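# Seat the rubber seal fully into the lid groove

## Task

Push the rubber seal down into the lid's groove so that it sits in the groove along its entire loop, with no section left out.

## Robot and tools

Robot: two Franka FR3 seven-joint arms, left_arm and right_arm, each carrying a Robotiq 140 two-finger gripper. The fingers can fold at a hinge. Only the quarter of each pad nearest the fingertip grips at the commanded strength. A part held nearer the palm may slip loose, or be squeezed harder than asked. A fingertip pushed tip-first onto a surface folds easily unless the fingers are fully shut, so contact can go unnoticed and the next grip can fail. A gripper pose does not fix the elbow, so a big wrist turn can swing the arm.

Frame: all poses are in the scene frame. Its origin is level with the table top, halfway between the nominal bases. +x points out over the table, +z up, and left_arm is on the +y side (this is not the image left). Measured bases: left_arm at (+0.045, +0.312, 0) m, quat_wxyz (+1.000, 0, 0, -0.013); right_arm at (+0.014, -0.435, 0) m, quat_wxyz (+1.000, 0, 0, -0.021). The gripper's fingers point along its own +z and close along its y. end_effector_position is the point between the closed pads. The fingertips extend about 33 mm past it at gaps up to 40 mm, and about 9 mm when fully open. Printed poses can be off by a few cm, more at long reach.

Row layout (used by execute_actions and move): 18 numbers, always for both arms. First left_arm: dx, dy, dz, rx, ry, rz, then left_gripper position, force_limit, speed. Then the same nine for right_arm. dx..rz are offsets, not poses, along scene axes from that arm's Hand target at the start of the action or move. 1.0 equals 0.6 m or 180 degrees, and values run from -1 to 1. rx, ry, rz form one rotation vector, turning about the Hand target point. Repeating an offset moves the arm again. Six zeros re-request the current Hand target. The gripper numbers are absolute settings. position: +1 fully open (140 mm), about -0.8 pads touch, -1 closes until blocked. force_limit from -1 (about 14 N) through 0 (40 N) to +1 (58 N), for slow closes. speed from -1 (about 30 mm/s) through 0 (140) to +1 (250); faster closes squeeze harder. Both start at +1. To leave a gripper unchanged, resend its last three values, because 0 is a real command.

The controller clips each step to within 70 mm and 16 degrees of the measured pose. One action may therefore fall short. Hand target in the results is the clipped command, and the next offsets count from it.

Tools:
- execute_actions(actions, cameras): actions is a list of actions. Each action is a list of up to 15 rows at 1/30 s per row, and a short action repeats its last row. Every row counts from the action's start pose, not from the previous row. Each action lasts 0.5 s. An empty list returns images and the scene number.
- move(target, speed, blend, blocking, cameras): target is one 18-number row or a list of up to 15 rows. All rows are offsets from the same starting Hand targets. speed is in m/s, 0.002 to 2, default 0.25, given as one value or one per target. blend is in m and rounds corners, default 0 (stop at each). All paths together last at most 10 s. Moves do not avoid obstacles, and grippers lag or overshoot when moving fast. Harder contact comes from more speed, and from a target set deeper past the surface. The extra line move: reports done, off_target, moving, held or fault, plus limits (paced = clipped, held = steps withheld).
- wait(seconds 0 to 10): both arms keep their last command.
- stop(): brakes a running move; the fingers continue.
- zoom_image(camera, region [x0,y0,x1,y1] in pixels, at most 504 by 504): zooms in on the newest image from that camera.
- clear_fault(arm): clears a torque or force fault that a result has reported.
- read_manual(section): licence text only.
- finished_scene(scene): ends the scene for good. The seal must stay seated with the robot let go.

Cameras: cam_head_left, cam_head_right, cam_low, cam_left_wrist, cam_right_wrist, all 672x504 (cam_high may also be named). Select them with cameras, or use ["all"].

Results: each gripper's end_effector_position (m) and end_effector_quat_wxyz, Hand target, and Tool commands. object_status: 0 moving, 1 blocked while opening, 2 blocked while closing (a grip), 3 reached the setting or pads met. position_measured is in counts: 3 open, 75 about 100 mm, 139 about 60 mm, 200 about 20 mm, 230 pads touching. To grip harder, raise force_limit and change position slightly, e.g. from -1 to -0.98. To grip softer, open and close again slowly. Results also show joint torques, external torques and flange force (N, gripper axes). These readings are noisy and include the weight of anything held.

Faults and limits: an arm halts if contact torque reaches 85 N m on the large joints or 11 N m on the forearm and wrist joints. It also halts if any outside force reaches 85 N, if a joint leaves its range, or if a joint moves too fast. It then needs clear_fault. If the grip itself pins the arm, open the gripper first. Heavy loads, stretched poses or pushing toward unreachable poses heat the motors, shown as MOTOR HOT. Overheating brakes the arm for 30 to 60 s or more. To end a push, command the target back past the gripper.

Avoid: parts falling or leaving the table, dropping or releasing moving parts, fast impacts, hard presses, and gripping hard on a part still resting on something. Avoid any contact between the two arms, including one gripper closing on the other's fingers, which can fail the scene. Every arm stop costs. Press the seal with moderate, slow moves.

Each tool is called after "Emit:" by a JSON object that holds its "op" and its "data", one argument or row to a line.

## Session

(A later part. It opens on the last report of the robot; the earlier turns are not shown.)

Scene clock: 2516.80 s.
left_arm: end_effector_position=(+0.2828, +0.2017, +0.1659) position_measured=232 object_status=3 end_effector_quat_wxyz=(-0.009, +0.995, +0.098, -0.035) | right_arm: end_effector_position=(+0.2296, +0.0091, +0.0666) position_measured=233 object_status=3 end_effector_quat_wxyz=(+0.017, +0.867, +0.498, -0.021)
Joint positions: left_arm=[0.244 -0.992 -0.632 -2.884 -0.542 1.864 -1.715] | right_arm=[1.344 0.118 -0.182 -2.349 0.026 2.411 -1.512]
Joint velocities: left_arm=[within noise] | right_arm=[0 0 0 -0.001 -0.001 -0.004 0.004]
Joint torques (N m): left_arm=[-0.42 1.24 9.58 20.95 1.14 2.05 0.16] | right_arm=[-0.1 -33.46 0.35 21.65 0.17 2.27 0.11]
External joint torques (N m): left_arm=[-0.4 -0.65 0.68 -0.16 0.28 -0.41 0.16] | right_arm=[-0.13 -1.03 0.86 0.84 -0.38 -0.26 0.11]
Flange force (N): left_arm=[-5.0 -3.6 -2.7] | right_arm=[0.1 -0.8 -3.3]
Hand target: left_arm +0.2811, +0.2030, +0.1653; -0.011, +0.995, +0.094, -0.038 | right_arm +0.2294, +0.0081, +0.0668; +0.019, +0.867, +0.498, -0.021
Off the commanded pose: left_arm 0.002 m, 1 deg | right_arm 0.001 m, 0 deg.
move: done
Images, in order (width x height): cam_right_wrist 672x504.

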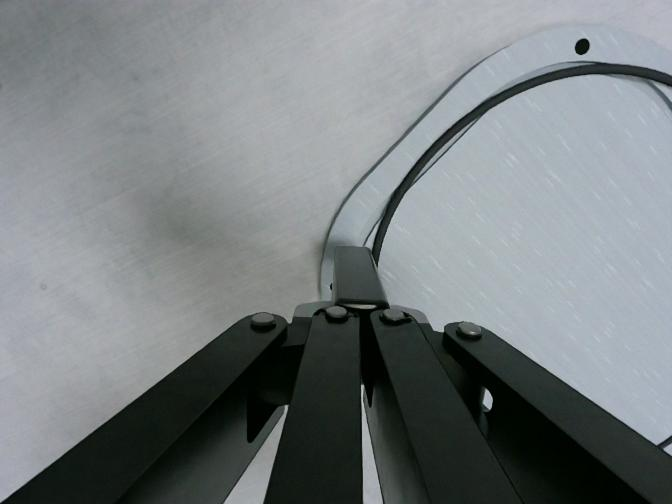

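Emit:
{"op": "move", "data": {
  "target": [
    [0,0,0,0,0,0,-1,0,0,-0.0033,-0.06,-0.02,0,0,0.17,-1,0,0],
    [0,0,0,0,0,0,-1,0,0,-0.0033,-0.06,-0.045,0,0,0.17,-1,0,0],
    [0,0,0,0,0,0,-1,0,0,-0.0158,-0.06,-0.049,0,0,0.17,-1,0,0],
    [0,0,0,0,0,0,-1,0,0,-0.0158,-0.06,-0.02,0,0,0.17,-1,0,0],
    [0,0,0,0,0,0,-1,0,0,0.0043,-0.0377,-0.02,0,0,0.1,-1,0,0],
    [0,0,0,0,0,0,-1,0,0,0.0043,-0.0377,-0.045,0,0,0.1,-1,0,0],
    [0,0,0,0,0,0,-1,0,0,-0.0075,-0.032,-0.049,0,0,0.1,-1,0,0],
    [0,0,0,0,0,0,-1,0,0,-0.0075,-0.032,-0.02,0,0,0.1,-1,0,0],
    [0,0,0,0,0,0,-1,0,0,0.0177,-0.0085,-0.02,0,0,0,-1,0,0],
    [0,0,0,0,0,0,-1,0,0,0.0177,-0.0085,-0.045,0,0,0,-1,0,0],
    [0,0,0,0,0,0,-1,0,0,0.007,-0.0015,-0.049,0,0,0,-1,0,0],
    [0,0,0,0,0,0,-1,0,0,0.007,-0.0015,0,0,0,0,-1,0,0]
  ],
  "speed": [0.2,0.06,0.04,0.1,0.2,0.06,0.04,0.1,0.2,0.06,0.04,0.1],
  "cameras": ["cam_right_wrist","cam_head_right"]
}}

Emit:
{"op": "zoom_image", "data": {
  "camera": "cam_right_wrist",
  "region": [300, 0, 672, 300]
}}

Scene clock: 2540.67 s.
left_arm: end_effector_position=(+0.2828, +0.2017, +0.1659) position_measured=232 object_status=3 end_effector_quat_wxyz=(-0.009, +0.995, +0.098, -0.035) | right_arm: end_effector_position=(+0.2339, +0.0081, +0.0666) position_measured=233 object_status=3 end_effector_quat_wxyz=(+0.017, +0.867, +0.498, -0.021)
Joint positions: left_arm=[0.244 -0.992 -0.632 -2.884 -0.542 1.864 -1.715] | right_arm=[1.345 0.121 -0.191 -2.346 0.028 2.41 -1.522]
Joint velocities: left_arm=[within noise] | right_arm=[0.001 -0.001 0 -0.001 0 -0.004 0.004]
Joint torques (N m): left_arm=[-0.41 1.27 9.58 20.95 1.13 2.05 0.22] | right_arm=[0.03 -33.48 0.23 21.68 0.22 2.29 0.03]
External joint torques (N m): left_arm=[-0.36 -0.61 0.68 -0.26 0.27 -0.41 0.23] | right_arm=[0.13 -1.03 0.9 0.87 -0.33 -0.25 0.03]
Flange force (N): left_arm=[-4.8 -3.7 -2.5] | right_arm=[0.3 -1.0 -3.3]
Hand target: left_arm +0.2811, +0.2030, +0.1653; -0.011, +0.995, +0.094, -0.038 | right_arm +0.2336, +0.0072, +0.0668; +0.019, +0.867, +0.498, -0.021
Off the commanded pose: left_arm 0.002 m, 1 deg | right_arm 0.001 m, 0 deg.
move: done
Images, in order (width x height): cam_head_right 672x504, cam_right_wrist 672x504.

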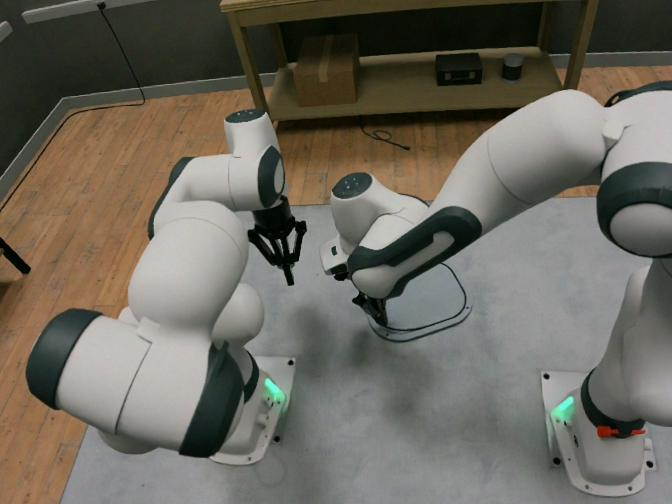

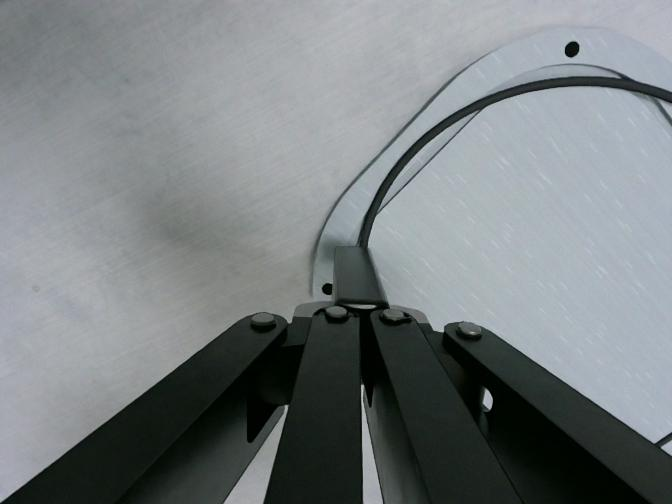

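Scaled by 1.355 from the camera's 672x504 image, which has a finer 960x720 frame.

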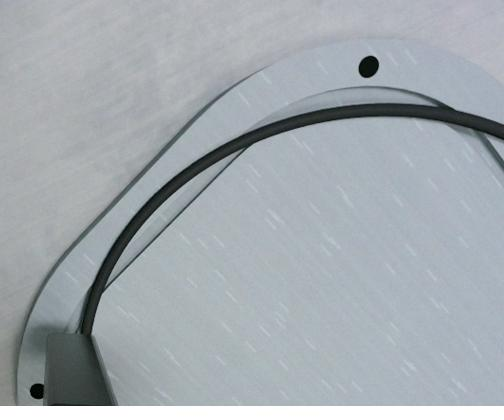

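Emit:
{"op": "move", "data": {
  "target": [
    [0,0,0,0,0,0,-1,0,0,0.02,0.0155,-0.02,0,0,-0.1,-1,0,0],
    [0,0,0,0,0,0,-1,0,0,0.02,0.0155,-0.0475,0,0,-0.1,-1,0,0],
    [0,0,0,0,0,0,-1,0,0,0.02,0.0155,-0.02,0,0,-0.1,-1,0,0],
    [0,0,0,0,0,0,-1,0,0,0.0407,0.036,-0.02,0,0,-0.23,-1,0,0],
    [0,0,0,0,0,0,-1,0,0,0.0407,0.036,-0.0445,0,0,-0.23,-1,0,0],
    [0,0,0,0,0,0,-1,0,0,0.0407,0.0255,-0.0475,0,0,-0.23,-1,0,0],
    [0,0,0,0,0,0,-1,0,0,0.0407,0.0255,-0.02,0,0,-0.23,-1,0,0],
    [0,0,0,0,0,0,-1,0,0,0.064,0.044,-0.02,0,0,-0.265,-1,0,0],
    [0,0,0,0,0,0,-1,0,0,0.064,0.044,-0.0445,0,0,-0.265,-1,0,0],
    [0,0,0,0,0,0,-1,0,0,0.064,0.0315,-0.0475,0,0,-0.265,-1,0,0],
    [0,0,0,0,0,0,-1,0,0,0.064,0.0315,0.01,0,0,-0.265,-1,0,0]
  ],
  "speed": [0.2,0.06,0.1,0.25,0.06,0.04,0.1,0.2,0.06,0.04,0.1],
  "cameras": ["cam_right_wrist"]
}}

Scene clock: 2560.77 s.
left_arm: end_effector_position=(+0.2828, +0.2017, +0.1659) position_measured=232 object_status=3 end_effector_quat_wxyz=(-0.009, +0.995, +0.098, -0.035) | right_arm: end_effector_position=(+0.2723, +0.0270, +0.0727) position_measured=233 object_status=3 end_effector_quat_wxyz=(+0.006, +0.994, +0.105, -0.027)
Joint positions: left_arm=[0.244 -0.992 -0.632 -2.884 -0.542 1.864 -1.715] | right_arm=[1.426 0.198 -0.342 -2.231 0.147 2.37 -0.843]
Joint velocities: left_arm=[within noise] | right_arm=[0 0.001 0 -0.001 0 -0.003 0.007]
Joint torques (N m): left_arm=[-0.39 1.3 9.59 20.96 1.14 2.05 0.15] | right_arm=[0.15 -35.61 -1.37 22.22 0.16 2.33 0.05]
External joint torques (N m): left_arm=[-0.41 -0.61 0.69 -0.16 0.28 -0.4 0.15] | right_arm=[0.22 -1.19 0.62 0.82 -0.37 -0.22 0.06]
Flange force (N): left_arm=[-4.8 -3.4 -2.7] | right_arm=[-1.0 -0.4 -3.4]
Hand target: left_arm +0.2811, +0.2030, +0.1653; -0.011, +0.995, +0.094, -0.038 | right_arm +0.2720, +0.0261, +0.0728; +0.008, +0.994, +0.105, -0.027
Off the commanded pose: left_arm 0.002 m, 1 deg | right_arm 0.001 m, 0 deg.
move: done
Images, in order (width x height): cam_right_wrist 672x504.

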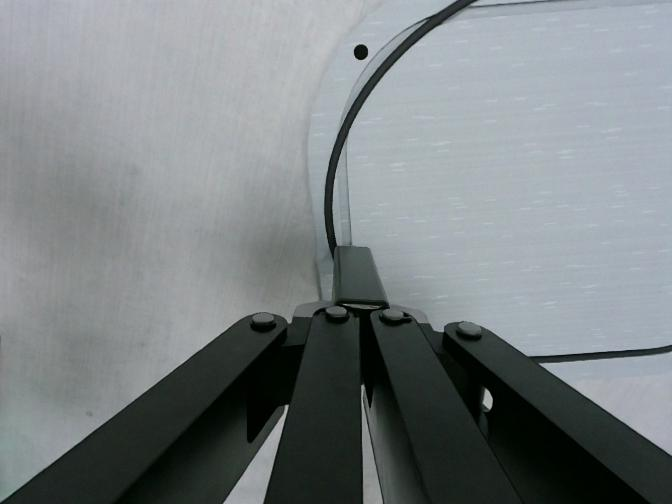

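Emit:
{"op": "move", "data": {
  "target": [
    [0,0,0,0,0,0,-1,0,0,0.0183,0.0198,-0.03,0,0,0,-1,0,0],
    [0,0,0,0,0,0,-1,0,0,0.0183,0.0198,-0.055,0,0,0,-1,0,0],
    [0,0,0,0,0,0,-1,0,0,0.0183,0.0048,-0.058,0,0,0,-1,0,0],
    [0,0,0,0,0,0,-1,0,0,0.0183,0.0048,-0.03,0,0,0,-1,0,0],
    [0,0,0,0,0,0,-1,0,0,0.04,0.0248,-0.03,0,0,0,-1,0,0],
    [0,0,0,0,0,0,-1,0,0,0.04,0.0248,-0.055,0,0,0,-1,0,0],
    [0,0,0,0,0,0,-1,0,0,0.04,0.0098,-0.058,0,0,0,-1,0,0],
    [0,0,0,0,0,0,-1,0,0,0.04,0.0098,-0.03,0,0,0,-1,0,0],
    [0,0,0,0,0,0,-1,0,0,0.0617,0.0265,-0.03,0,0,0,-1,0,0],
    [0,0,0,0,0,0,-1,0,0,0.0617,0.0265,-0.0555,0,0,0,-1,0,0],
    [0,0,0,0,0,0,-1,0,0,0.0617,0.0157,-0.0585,0,0,0,-1,0,0],
    [0,0,0,0,0,0,-1,0,0,0.0617,0.0157,0,0,0,0,-1,0,0]
  ],
  "speed": [0.2,0.06,0.04,0.1,0.2,0.06,0.04,0.1,0.2,0.06,0.04,0.1],
  "cameras": ["cam_right_wrist"]
}}

Scene clock: 2581.27 s.
left_arm: end_effector_position=(+0.2828, +0.2017, +0.1659) position_measured=232 object_status=3 end_effector_quat_wxyz=(-0.009, +0.995, +0.098, -0.035) | right_arm: end_effector_position=(+0.3095, +0.0366, +0.0729) position_measured=233 object_status=3 end_effector_quat_wxyz=(+0.006, +0.994, +0.105, -0.027)
Joint positions: left_arm=[0.244 -0.992 -0.632 -2.884 -0.542 1.864 -1.715] | right_arm=[1.367 0.27 -0.336 -2.129 0.17 2.334 -0.904]
Joint velocities: left_arm=[within noise] | right_arm=[0 0 0 -0.001 0 -0.005 0.005]
Joint torques (N m): left_arm=[-0.41 1.26 9.56 20.94 1.13 2.05 0.2] | right_arm=[0.32 -38.21 -2.25 22.67 0.18 2.24 0.01]
External joint torques (N m): left_arm=[-0.39 -0.6 0.67 -0.22 0.27 -0.41 0.21] | right_arm=[0.34 -1.01 0.4 0.9 -0.38 -0.3 0.01]
Flange force (N): left_arm=[-4.9 -3.6 -2.5] | right_arm=[-0.1 -1.0 -3.3]
Hand target: left_arm +0.2811, +0.2030, +0.1653; -0.011, +0.995, +0.094, -0.038 | right_arm +0.3090, +0.0355, +0.0728; +0.008, +0.994, +0.105, -0.027
Off the commanded pose: left_arm 0.002 m, 1 deg | right_arm 0.001 m, 0 deg.
move: done
Images, in order (width x height): cam_right_wrist 672x504.

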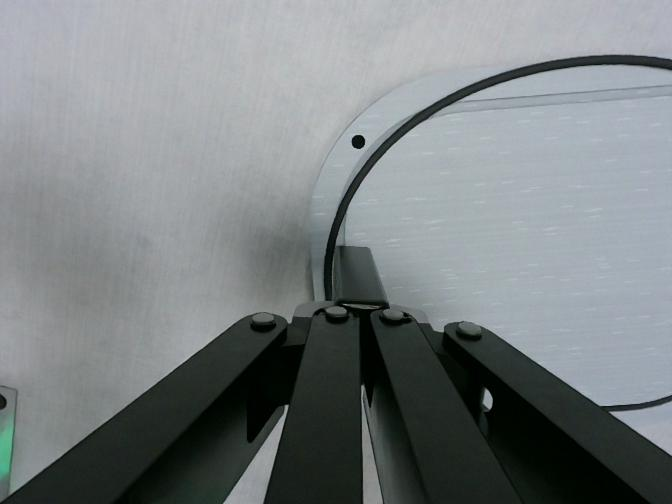

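Emit:
{"op": "move", "data": {
  "target": [
    [0,0,0,0,0,0,-1,0,0,0.005,0.01,-0.03,0,0,0,-1,0,0],
    [0,0,0,0,0,0,-1,0,0,0.005,0.01,-0.0585,0,0,0,-1,0,0],
    [0,0,0,0,0,0,-1,0,0,0.005,0.01,-0.03,0,0,0,-1,0,0],
    [0,0,0,0,0,0,-1,0,0,0.03,0.0142,-0.03,0,0,-0.04,-1,0,0],
    [0,0,0,0,0,0,-1,0,0,0.03,0.0142,-0.0587,0,0,-0.04,-1,0,0],
    [0,0,0,0,0,0,-1,0,0,0.03,0.0142,-0.03,0,0,-0.04,-1,0,0],
    [0,0,0,0,0,0,-1,0,0,0.055,0.0117,-0.03,0,0,-0.13,-1,0,0],
    [0,0,0,0,0,0,-1,0,0,0.055,0.0117,-0.059,0,0,-0.13,-1,0,0],
    [0,0,0,0,0,0,-1,0,0,0.055,0.0117,-0.03,0,0,-0.13,-1,0,0],
    [0,0,0,0,0,0,-1,0,0,0.0733,0.005,-0.03,0,0,-0.22,-1,0,0],
    [0,0,0,0,0,0,-1,0,0,0.0733,0.005,-0.059,0,0,-0.22,-1,0,0],
    [0,0,0,0,0,0,-1,0,0,0.0733,0.005,-0.01,0,0,-0.22,-1,0,0]
  ],
  "speed": [0.2,0.06,0.1,0.2,0.06,0.1,0.2,0.06,0.1,0.2,0.06,0.1],
  "cameras": ["cam_right_wrist"]
}}

Scene clock: 2608.23 s.
left_arm: end_effector_position=(+0.2828, +0.2017, +0.1659) position_measured=232 object_status=3 end_effector_quat_wxyz=(-0.009, +0.995, +0.098, -0.035) | right_arm: end_effector_position=(+0.3536, +0.0395, +0.0669) position_measured=233 object_status=3 end_effector_quat_wxyz=(-0.004, +0.971, -0.237, -0.029)
Joint positions: left_arm=[0.244 -0.992 -0.632 -2.884 -0.542 1.864 -1.715] | right_arm=[1.475 0.364 -0.525 -2.056 0.327 2.331 -0.387]
Joint velocities: left_arm=[within noise] | right_arm=[0.002 -0.001 -0.002 0.001 0 -0.004 0.004]
Joint torques (N m): left_arm=[-0.44 1.26 9.6 20.93 1.12 2.05 0.17] | right_arm=[0.22 -38.62 -5.26 22.52 0.18 2.2 0.03]
External joint torques (N m): left_arm=[-0.45 -0.67 0.71 -0.17 0.26 -0.41 0.17] | right_arm=[0.19 -1.27 0.35 0.89 -0.36 -0.35 0.03]
Flange force (N): left_arm=[-5.2 -3.6 -2.7] | right_arm=[-0.7 -0.3 -3.7]
Hand target: left_arm +0.2811, +0.2030, +0.1653; -0.011, +0.995, +0.094, -0.038 | right_arm +0.3530, +0.0385, +0.0668; -0.001, +0.971, -0.238, -0.028
Off the commanded pose: left_arm 0.002 m, 1 deg | right_arm 0.001 m, 0 deg.
move: done
Images, in order (width x height): cam_right_wrist 672x504.

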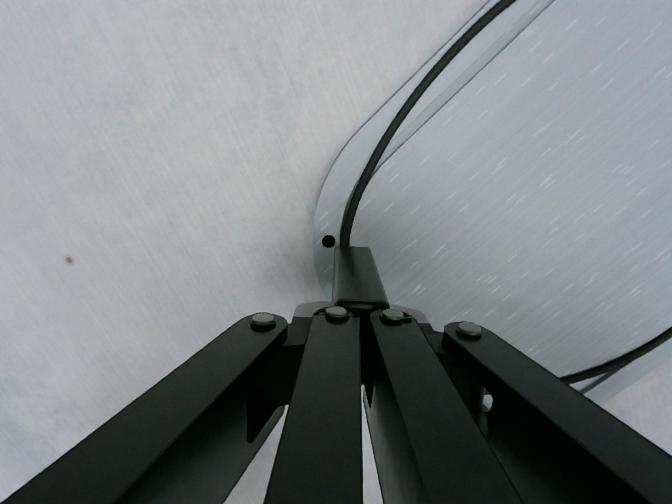

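Emit:
{"op": "move", "data": {
  "target": [
    [0,0,0,0,0,0,-1,0,0,0.0167,-0.0075,-0.022,0,0,-0.06,-1,0,0],
    [0,0,0,0,0,0,-1,0,0,0.0167,-0.0075,-0.049,0,0,-0.06,-1,0,0],
    [0,0,0,0,0,0,-1,0,0,0.0167,-0.0075,-0.022,0,0,-0.06,-1,0,0],
    [0,0,0,0,0,0,-1,0,0,0.03,-0.019,-0.022,0,0,-0.1,-1,0,0],
    [0,0,0,0,0,0,-1,0,0,0.03,-0.019,-0.0495,0,0,-0.1,-1,0,0],
    [0,0,0,0,0,0,-1,0,0,0.03,-0.019,-0.022,0,0,-0.1,-1,0,0],
    [0,0,0,0,0,0,-1,0,0,0.048,-0.029,-0.022,0,0,-0.15,-1,0,0],
    [0,0,0,0,0,0,-1,0,0,0.048,-0.029,-0.047,0,0,-0.15,-1,0,0],
    [0,0,0,0,0,0,-1,0,0,0.0425,-0.0335,-0.0495,0,0,-0.15,-1,0,0],
    [0,0,0,0,0,0,-1,0,0,0.0425,-0.0335,-0.022,0,0,-0.15,-1,0,0],
    [0,0,0,0,0,0,-1,0,0,0.0617,-0.0455,-0.022,0,0,-0.2,-1,0,0],
    [0,0,0,0,0,0,-1,0,0,0.0617,-0.0455,-0.047,0,0,-0.2,-1,0,0],
    [0,0,0,0,0,0,-1,0,0,0.0525,-0.049,-0.0495,0,0,-0.2,-1,0,0],
    [0,0,0,0,0,0,-1,0,0,0.0525,-0.049,0,0,0,-0.2,-1,0,0]
  ],
  "speed": [0.2,0.06,0.1,0.2,0.06,0.1,0.2,0.06,0.04,0.1,0.2,0.06,0.04,0.1],
  "cameras": ["cam_right_wrist"]
}}

Scene clock: 2636.10 s.
left_arm: end_effector_position=(+0.2828, +0.2017, +0.1659) position_measured=232 object_status=3 end_effector_quat_wxyz=(-0.009, +0.995, +0.098, -0.035) | right_arm: end_effector_position=(+0.3852, +0.0099, +0.0670) position_measured=233 object_status=3 end_effector_quat_wxyz=(-0.012, +0.850, -0.526, -0.027)
Joint positions: left_arm=[0.244 -0.992 -0.632 -2.884 -0.542 1.864 -1.715] | right_arm=[1.596 0.379 -0.722 -2.103 0.439 2.36 0.088]
Joint velocities: left_arm=[within noise] | right_arm=[-0.001 0 -0.001 -0.002 0.001 -0.002 0.006]
Joint torques (N m): left_arm=[-0.44 1.27 9.59 20.93 1.13 2.04 0.15] | right_arm=[0.33 -34.73 -7.44 22.1 0.21 2.27 0.13]
External joint torques (N m): left_arm=[-0.45 -0.6 0.69 -0.22 0.27 -0.42 0.16] | right_arm=[0.3 -1.09 0.34 0.94 -0.31 -0.3 0.13]
Flange force (N): left_arm=[-5.1 -3.5 -2.6] | right_arm=[-1.2 0.0 -3.6]
Hand target: left_arm +0.2811, +0.2030, +0.1653; -0.011, +0.995, +0.094, -0.038 | right_arm +0.3845, +0.0091, +0.0668; -0.010, +0.850, -0.527, -0.027
Off the commanded pose: left_arm 0.002 m, 1 deg | right_arm 0.001 m, 0 deg.
move: done
Images, in order (width x height): cam_right_wrist 672x504.

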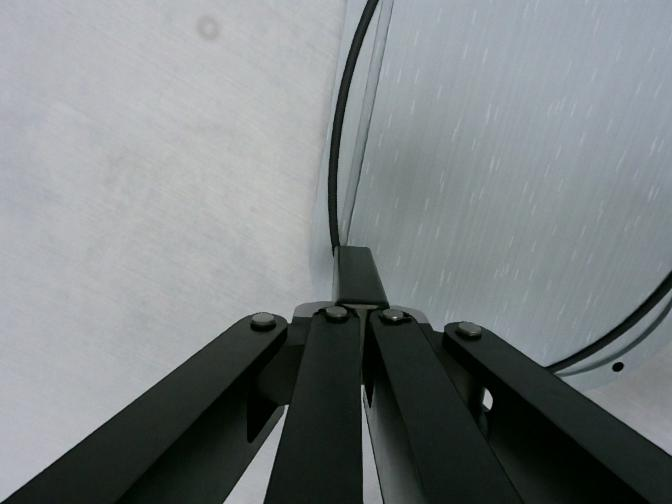

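Emit:
{"op": "move", "data": {
  "target": [
    [0,0,0,0,0,0,-1,0,0,0.024,-0.02,-0.022,0,0,-0.04,-1,0,0],
    [0,0,0,0,0,0,-1,0,0,0.024,-0.02,-0.047,0,0,-0.04,-1,0,0],
    [0,0,0,0,0,0,-1,0,0,0.0117,-0.02,-0.0497,0,0,-0.04,-1,0,0],
    [0,0,0,0,0,0,-1,0,0,0.0117,-0.02,-0.022,0,0,-0.04,-1,0,0],
    [0,0,0,0,0,0,-1,0,0,0.0345,-0.0418,-0.022,0,0,-0.05,-1,0,0],
    [0,0,0,0,0,0,-1,0,0,0.0345,-0.0418,-0.047,0,0,-0.05,-1,0,0],
    [0,0,0,0,0,0,-1,0,0,0.019,-0.0418,-0.0497,0,0,-0.05,-1,0,0],
    [0,0,0,0,0,0,-1,0,0,0.019,-0.0418,-0.022,0,0,-0.05,-1,0,0],
    [0,0,0,0,0,0,-1,0,0,0.042,-0.0635,-0.022,0,0,-0.05,-1,0,0],
    [0,0,0,0,0,0,-1,0,0,0.042,-0.0635,-0.047,0,0,-0.05,-1,0,0],
    [0,0,0,0,0,0,-1,0,0,0.0258,-0.0635,-0.0497,0,0,-0.05,-1,0,0],
    [0,0,0,0,0,0,-1,0,0,0.0258,-0.0635,0,0,0,-0.05,-1,0,0]
  ],
  "speed": [0.2,0.06,0.04,0.1,0.2,0.06,0.04,0.1,0.2,0.06,0.04,0.1],
  "cameras": ["cam_right_wrist","cam_head_right"]
}}

Emit:
{"op": "zoom_image", "data": {
  "camera": "cam_head_right",
  "region": [350, 240, 490, 360]
}}

Scene clock: 2653.20 s.
left_arm: end_effector_position=(+0.2828, +0.2017, +0.1659) position_measured=232 object_status=3 end_effector_quat_wxyz=(-0.009, +0.995, +0.098, -0.035) | right_arm: end_effector_position=(+0.4008, -0.0283, +0.0670) position_measured=233 object_status=3 end_effector_quat_wxyz=(-0.014, +0.806, -0.591, -0.026)
Joint positions: left_arm=[0.244 -0.992 -0.632 -2.884 -0.542 1.864 -1.715] | right_arm=[1.602 0.336 -0.782 -2.177 0.433 2.393 0.179]
Joint velocities: left_arm=[within noise] | right_arm=[-0.001 0 0 0 0 -0.002 0.007]
Joint torques (N m): left_arm=[-0.43 1.22 9.53 20.95 1.14 2.04 0.16] | right_arm=[0.29 -31.58 -6.92 21.81 0.19 2.3 0]
External joint torques (N m): left_arm=[-0.42 -0.7 0.62 -0.17 0.27 -0.42 0.16] | right_arm=[0.21 -0.92 0.32 0.87 -0.31 -0.27 0]
Flange force (N): left_arm=[-5.3 -3.5 -2.7] | right_arm=[-0.9 -0.2 -3.2]
Hand target: left_arm +0.2811, +0.2030, +0.1653; -0.011, +0.995, +0.094, -0.038 | right_arm +0.4000, -0.0290, +0.0668; -0.012, +0.806, -0.592, -0.026
Off the commanded pose: left_arm 0.002 m, 1 deg | right_arm 0.001 m, 0 deg.
move: done
Images, in order (width x height): cam_head_right 672x504, cam_right_wrist 672x504.

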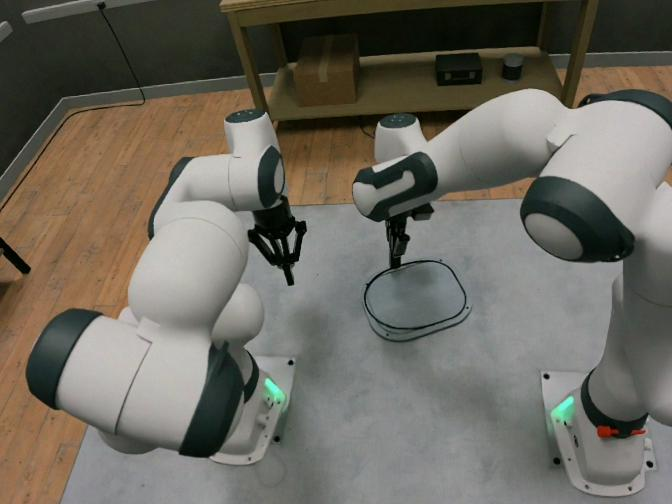

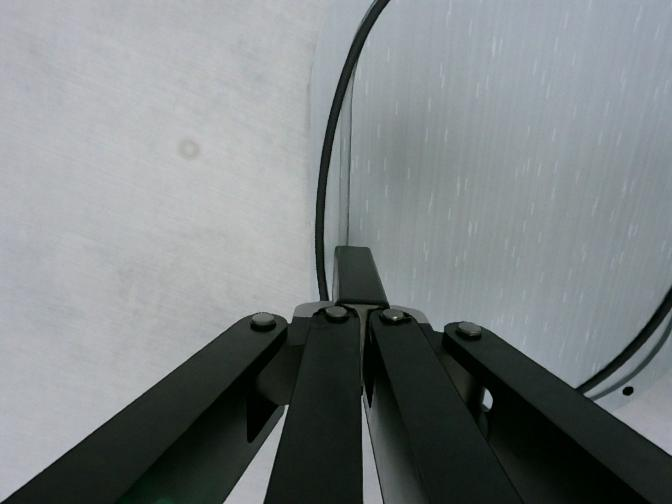

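Scaled by 3.600 from the camera's 672x504 image, which has a finer 960x720 frame.

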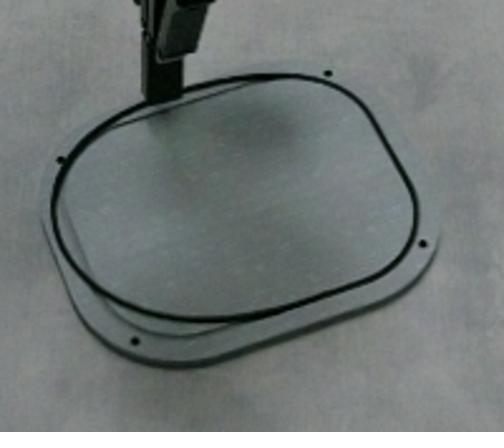

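Emit:
{"op": "move", "data": {
  "target": [0,0,0,0,0,0,-1,0,0,0,0,-0.05,0,0,0,-1,0,0],
  "speed": 0.08
}}

Emit:
{"op": "move", "data": {
  "target": [0,0,0,0,0,0,-1,0,0,0,0,-0.0033,0,0,0,-1,0,0],
  "speed": 0.05
}}

Emit:
{"op": "move", "data": {
  "target": [0,0,0,0,0,0,-1,0,0,0,0,-0.0033,0,0,0,-1,0,0],
  "speed": 0.05
}}

Scene clock: 2660.77 s.
left_arm: end_effector_position=(+0.2828, +0.2017, +0.1659) position_measured=232 object_status=3 end_effector_quat_wxyz=(-0.009, +0.995, +0.098, -0.035) | right_arm: end_effector_position=(+0.3985, -0.0295, +0.0442) position_measured=233 object_status=3 end_effector_quat_wxyz=(-0.010, +0.803, -0.594, -0.032)
Joint positions: left_arm=[0.244 -0.992 -0.632 -2.884 -0.542 1.864 -1.715] | right_arm=[1.559 0.381 -0.735 -2.178 0.491 2.419 0.145]
Joint velocities: left_arm=[within noise] | right_arm=[0 0 0.001 -0.001 0 0 -0.005]
Joint torques (N m): left_arm=[-0.42 1.28 9.56 20.89 1.13 2.05 0.18] | right_arm=[-0.01 -21.81 -2.25 19.25 1.87 6.23 -0.5]
External joint torques (N m): left_arm=[-0.39 -0.58 0.66 -0.3 0.27 -0.41 0.18] | right_arm=[0.17 10.54 5.77 -0.94 1.4 3.68 -0.5]
Flange force (N): left_arm=[-5.0 -3.6 -2.3] | right_arm=[-10.3 -24.0 42.8]
Hand target: left_arm +0.2811, +0.2030, +0.1653; -0.011, +0.995, +0.094, -0.038 | right_arm +0.4000, -0.0290, +0.0368; -0.012, +0.806, -0.592, -0.026
Off the commanded pose: left_arm 0.002 m, 1 deg | right_arm 0.008 m, 1 deg.
move: off_target (right_arm)

Scene clock: 2661.47 s.
left_arm: end_effector_position=(+0.2828, +0.2017, +0.1659) position_measured=232 object_status=3 end_effector_quat_wxyz=(-0.009, +0.995, +0.098, -0.035) | right_arm: end_effector_position=(+0.3986, -0.0296, +0.0441) position_measured=233 object_status=3 end_effector_quat_wxyz=(-0.010, +0.803, -0.595, -0.033)
Joint positions: left_arm=[0.244 -0.992 -0.632 -2.884 -0.542 1.864 -1.715] | right_arm=[1.555 0.381 -0.733 -2.178 0.494 2.418 0.141]
Joint velocities: left_arm=[within noise] | right_arm=[-0.001 -0.001 0 0.001 0.001 -0.001 -0.005]
Joint torques (N m): left_arm=[-0.44 1.27 9.55 20.95 1.12 2.04 0.16] | right_arm=[0.01 -19.27 -0.72 18.8 2.11 6.94 -0.57]
External joint torques (N m): left_arm=[-0.45 -0.65 0.65 -0.18 0.26 -0.42 0.16] | right_arm=[0.2 13.14 7.3 -1.38 1.63 4.39 -0.57]
Flange force (N): left_arm=[-5.2 -3.4 -2.6] | right_arm=[-12.6 -29.4 52.8]
Hand target: left_arm +0.2811, +0.2030, +0.1653; -0.011, +0.995, +0.094, -0.038 | right_arm +0.4000, -0.0290, +0.0348; -0.012, +0.806, -0.592, -0.026
Off the commanded pose: left_arm 0.002 m, 1 deg | right_arm 0.009 m, 1 deg.
move: off_target (right_arm)

Scene clock: 2662.17 s.
left_arm: end_effector_position=(+0.2828, +0.2017, +0.1659) position_measured=232 object_status=3 end_effector_quat_wxyz=(-0.009, +0.995, +0.098, -0.035) | right_arm: end_effector_position=(+0.3987, -0.0296, +0.0441) position_measured=233 object_status=3 end_effector_quat_wxyz=(-0.010, +0.803, -0.595, -0.034)
Joint positions: left_arm=[0.244 -0.992 -0.632 -2.884 -0.542 1.864 -1.715] | right_arm=[1.552 0.381 -0.731 -2.177 0.497 2.417 0.139]
Joint torques (N m): left_arm=[-0.47 1.31 9.55 20.95 1.14 2.04 0.18] | right_arm=[0.16 -16.71 0.41 18.26 2.37 7.63 -0.63]
External joint torques (N m): left_arm=[-0.49 -0.61 0.63 -0.16 0.27 -0.42 0.19] | right_arm=[0.14 15.73 8.22 -1.97 1.9 5.1 -0.63]
Flange force (N): left_arm=[-5.0 -3.4 -2.6] | right_arm=[-14.1 -34.1 61.9]
Hand target: left_arm +0.2811, +0.2030, +0.1653; -0.011, +0.995, +0.094, -0.038 | right_arm +0.4000, -0.0290, +0.0328; -0.012, +0.806, -0.592, -0.026
Off the commanded pose: left_arm 0.002 m, 1 deg | right_arm 0.011 m, 1 deg.
move: off_target (right_arm)

Emit:
{"op": "move", "data": {
  "target": [
    [0,0,0,0,0,0,-1,0,0,0,0,0.02,0,0,0,-1,0,0],
    [0,0,0,0,0,0,-1,0,0,-0.15,0.02,0.09,0,0,0.49,-1,0,0],
    [0,0,0,0,0,0,-1,0,0,-0.28,0.005,0.06,0,0,0.93,-1,0,0]
  ],
  "speed": [0.1,0.6,0.6],
  "cameras": ["cam_right_wrist","cam_head_right"]
}}

Emit:
{"op": "zoom_image", "data": {
  "camera": "cam_head_right",
  "region": [350, 240, 490, 360]
}}

Scene clock: 2674.77 s.
left_arm: end_effector_position=(+0.2828, +0.2017, +0.1659) position_measured=232 object_status=3 end_effector_quat_wxyz=(-0.009, +0.995, +0.098, -0.035) | right_arm: end_effector_position=(+0.2316, -0.0248, +0.0696) position_measured=233 object_status=3 end_effector_quat_wxyz=(+0.024, +0.676, +0.736, -0.013)
Joint positions: left_arm=[0.244 -0.992 -0.632 -2.884 -0.542 1.864 -1.715] | right_arm=[1.446 0.027 -0.302 -2.465 -0.051 2.453 -2.085]
Joint velocities: left_arm=[within noise] | right_arm=[0 -0.001 0.001 0 0.001 0 -0.006]
Joint torques (N m): left_arm=[-0.43 1.22 9.55 20.92 1.13 2.04 0.24] | right_arm=[-0.46 -28.15 0.41 21.67 0.92 2.27 -0.23]
External joint torques (N m): left_arm=[-0.42 -0.67 0.63 -0.25 0.27 -0.42 0.25] | right_arm=[-0.57 -0.05 0.5 1.39 0.34 -0.24 -0.23]
Flange force (N): left_arm=[-5.2 -3.7 -2.5] | right_arm=[4.3 3.3 -1.2]
Hand target: left_arm +0.2811, +0.2030, +0.1653; -0.011, +0.995, +0.094, -0.038 | right_arm +0.2320, -0.0260, +0.0688; +0.024, +0.676, +0.736, -0.015
Off the commanded pose: left_arm 0.002 m, 1 deg | right_arm 0.001 m, 0 deg.
move: done; limits=paced
Images, in order (width x height): cam_head_right 672x504, cam_right_wrist 672x504.

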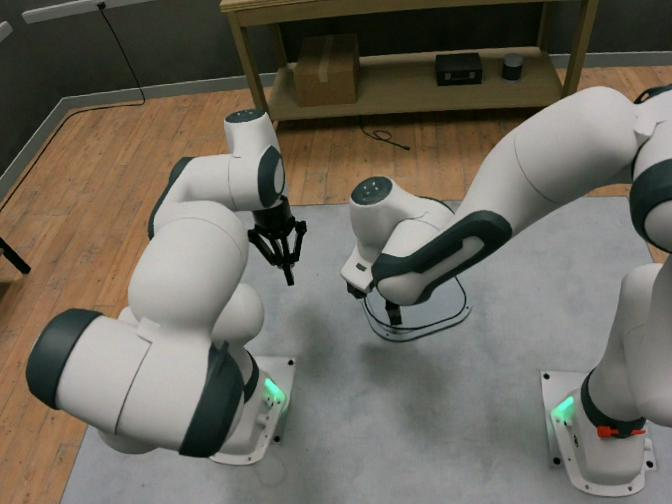

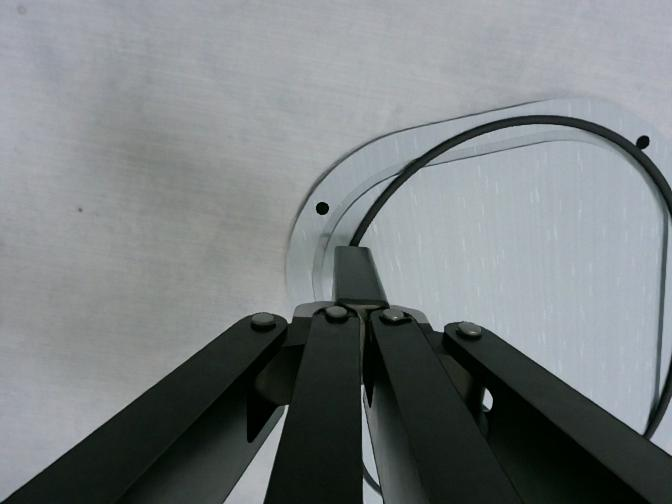

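Scaled by 3.600 from the camera's 672x504 image, which has a finer 960x720 frame.

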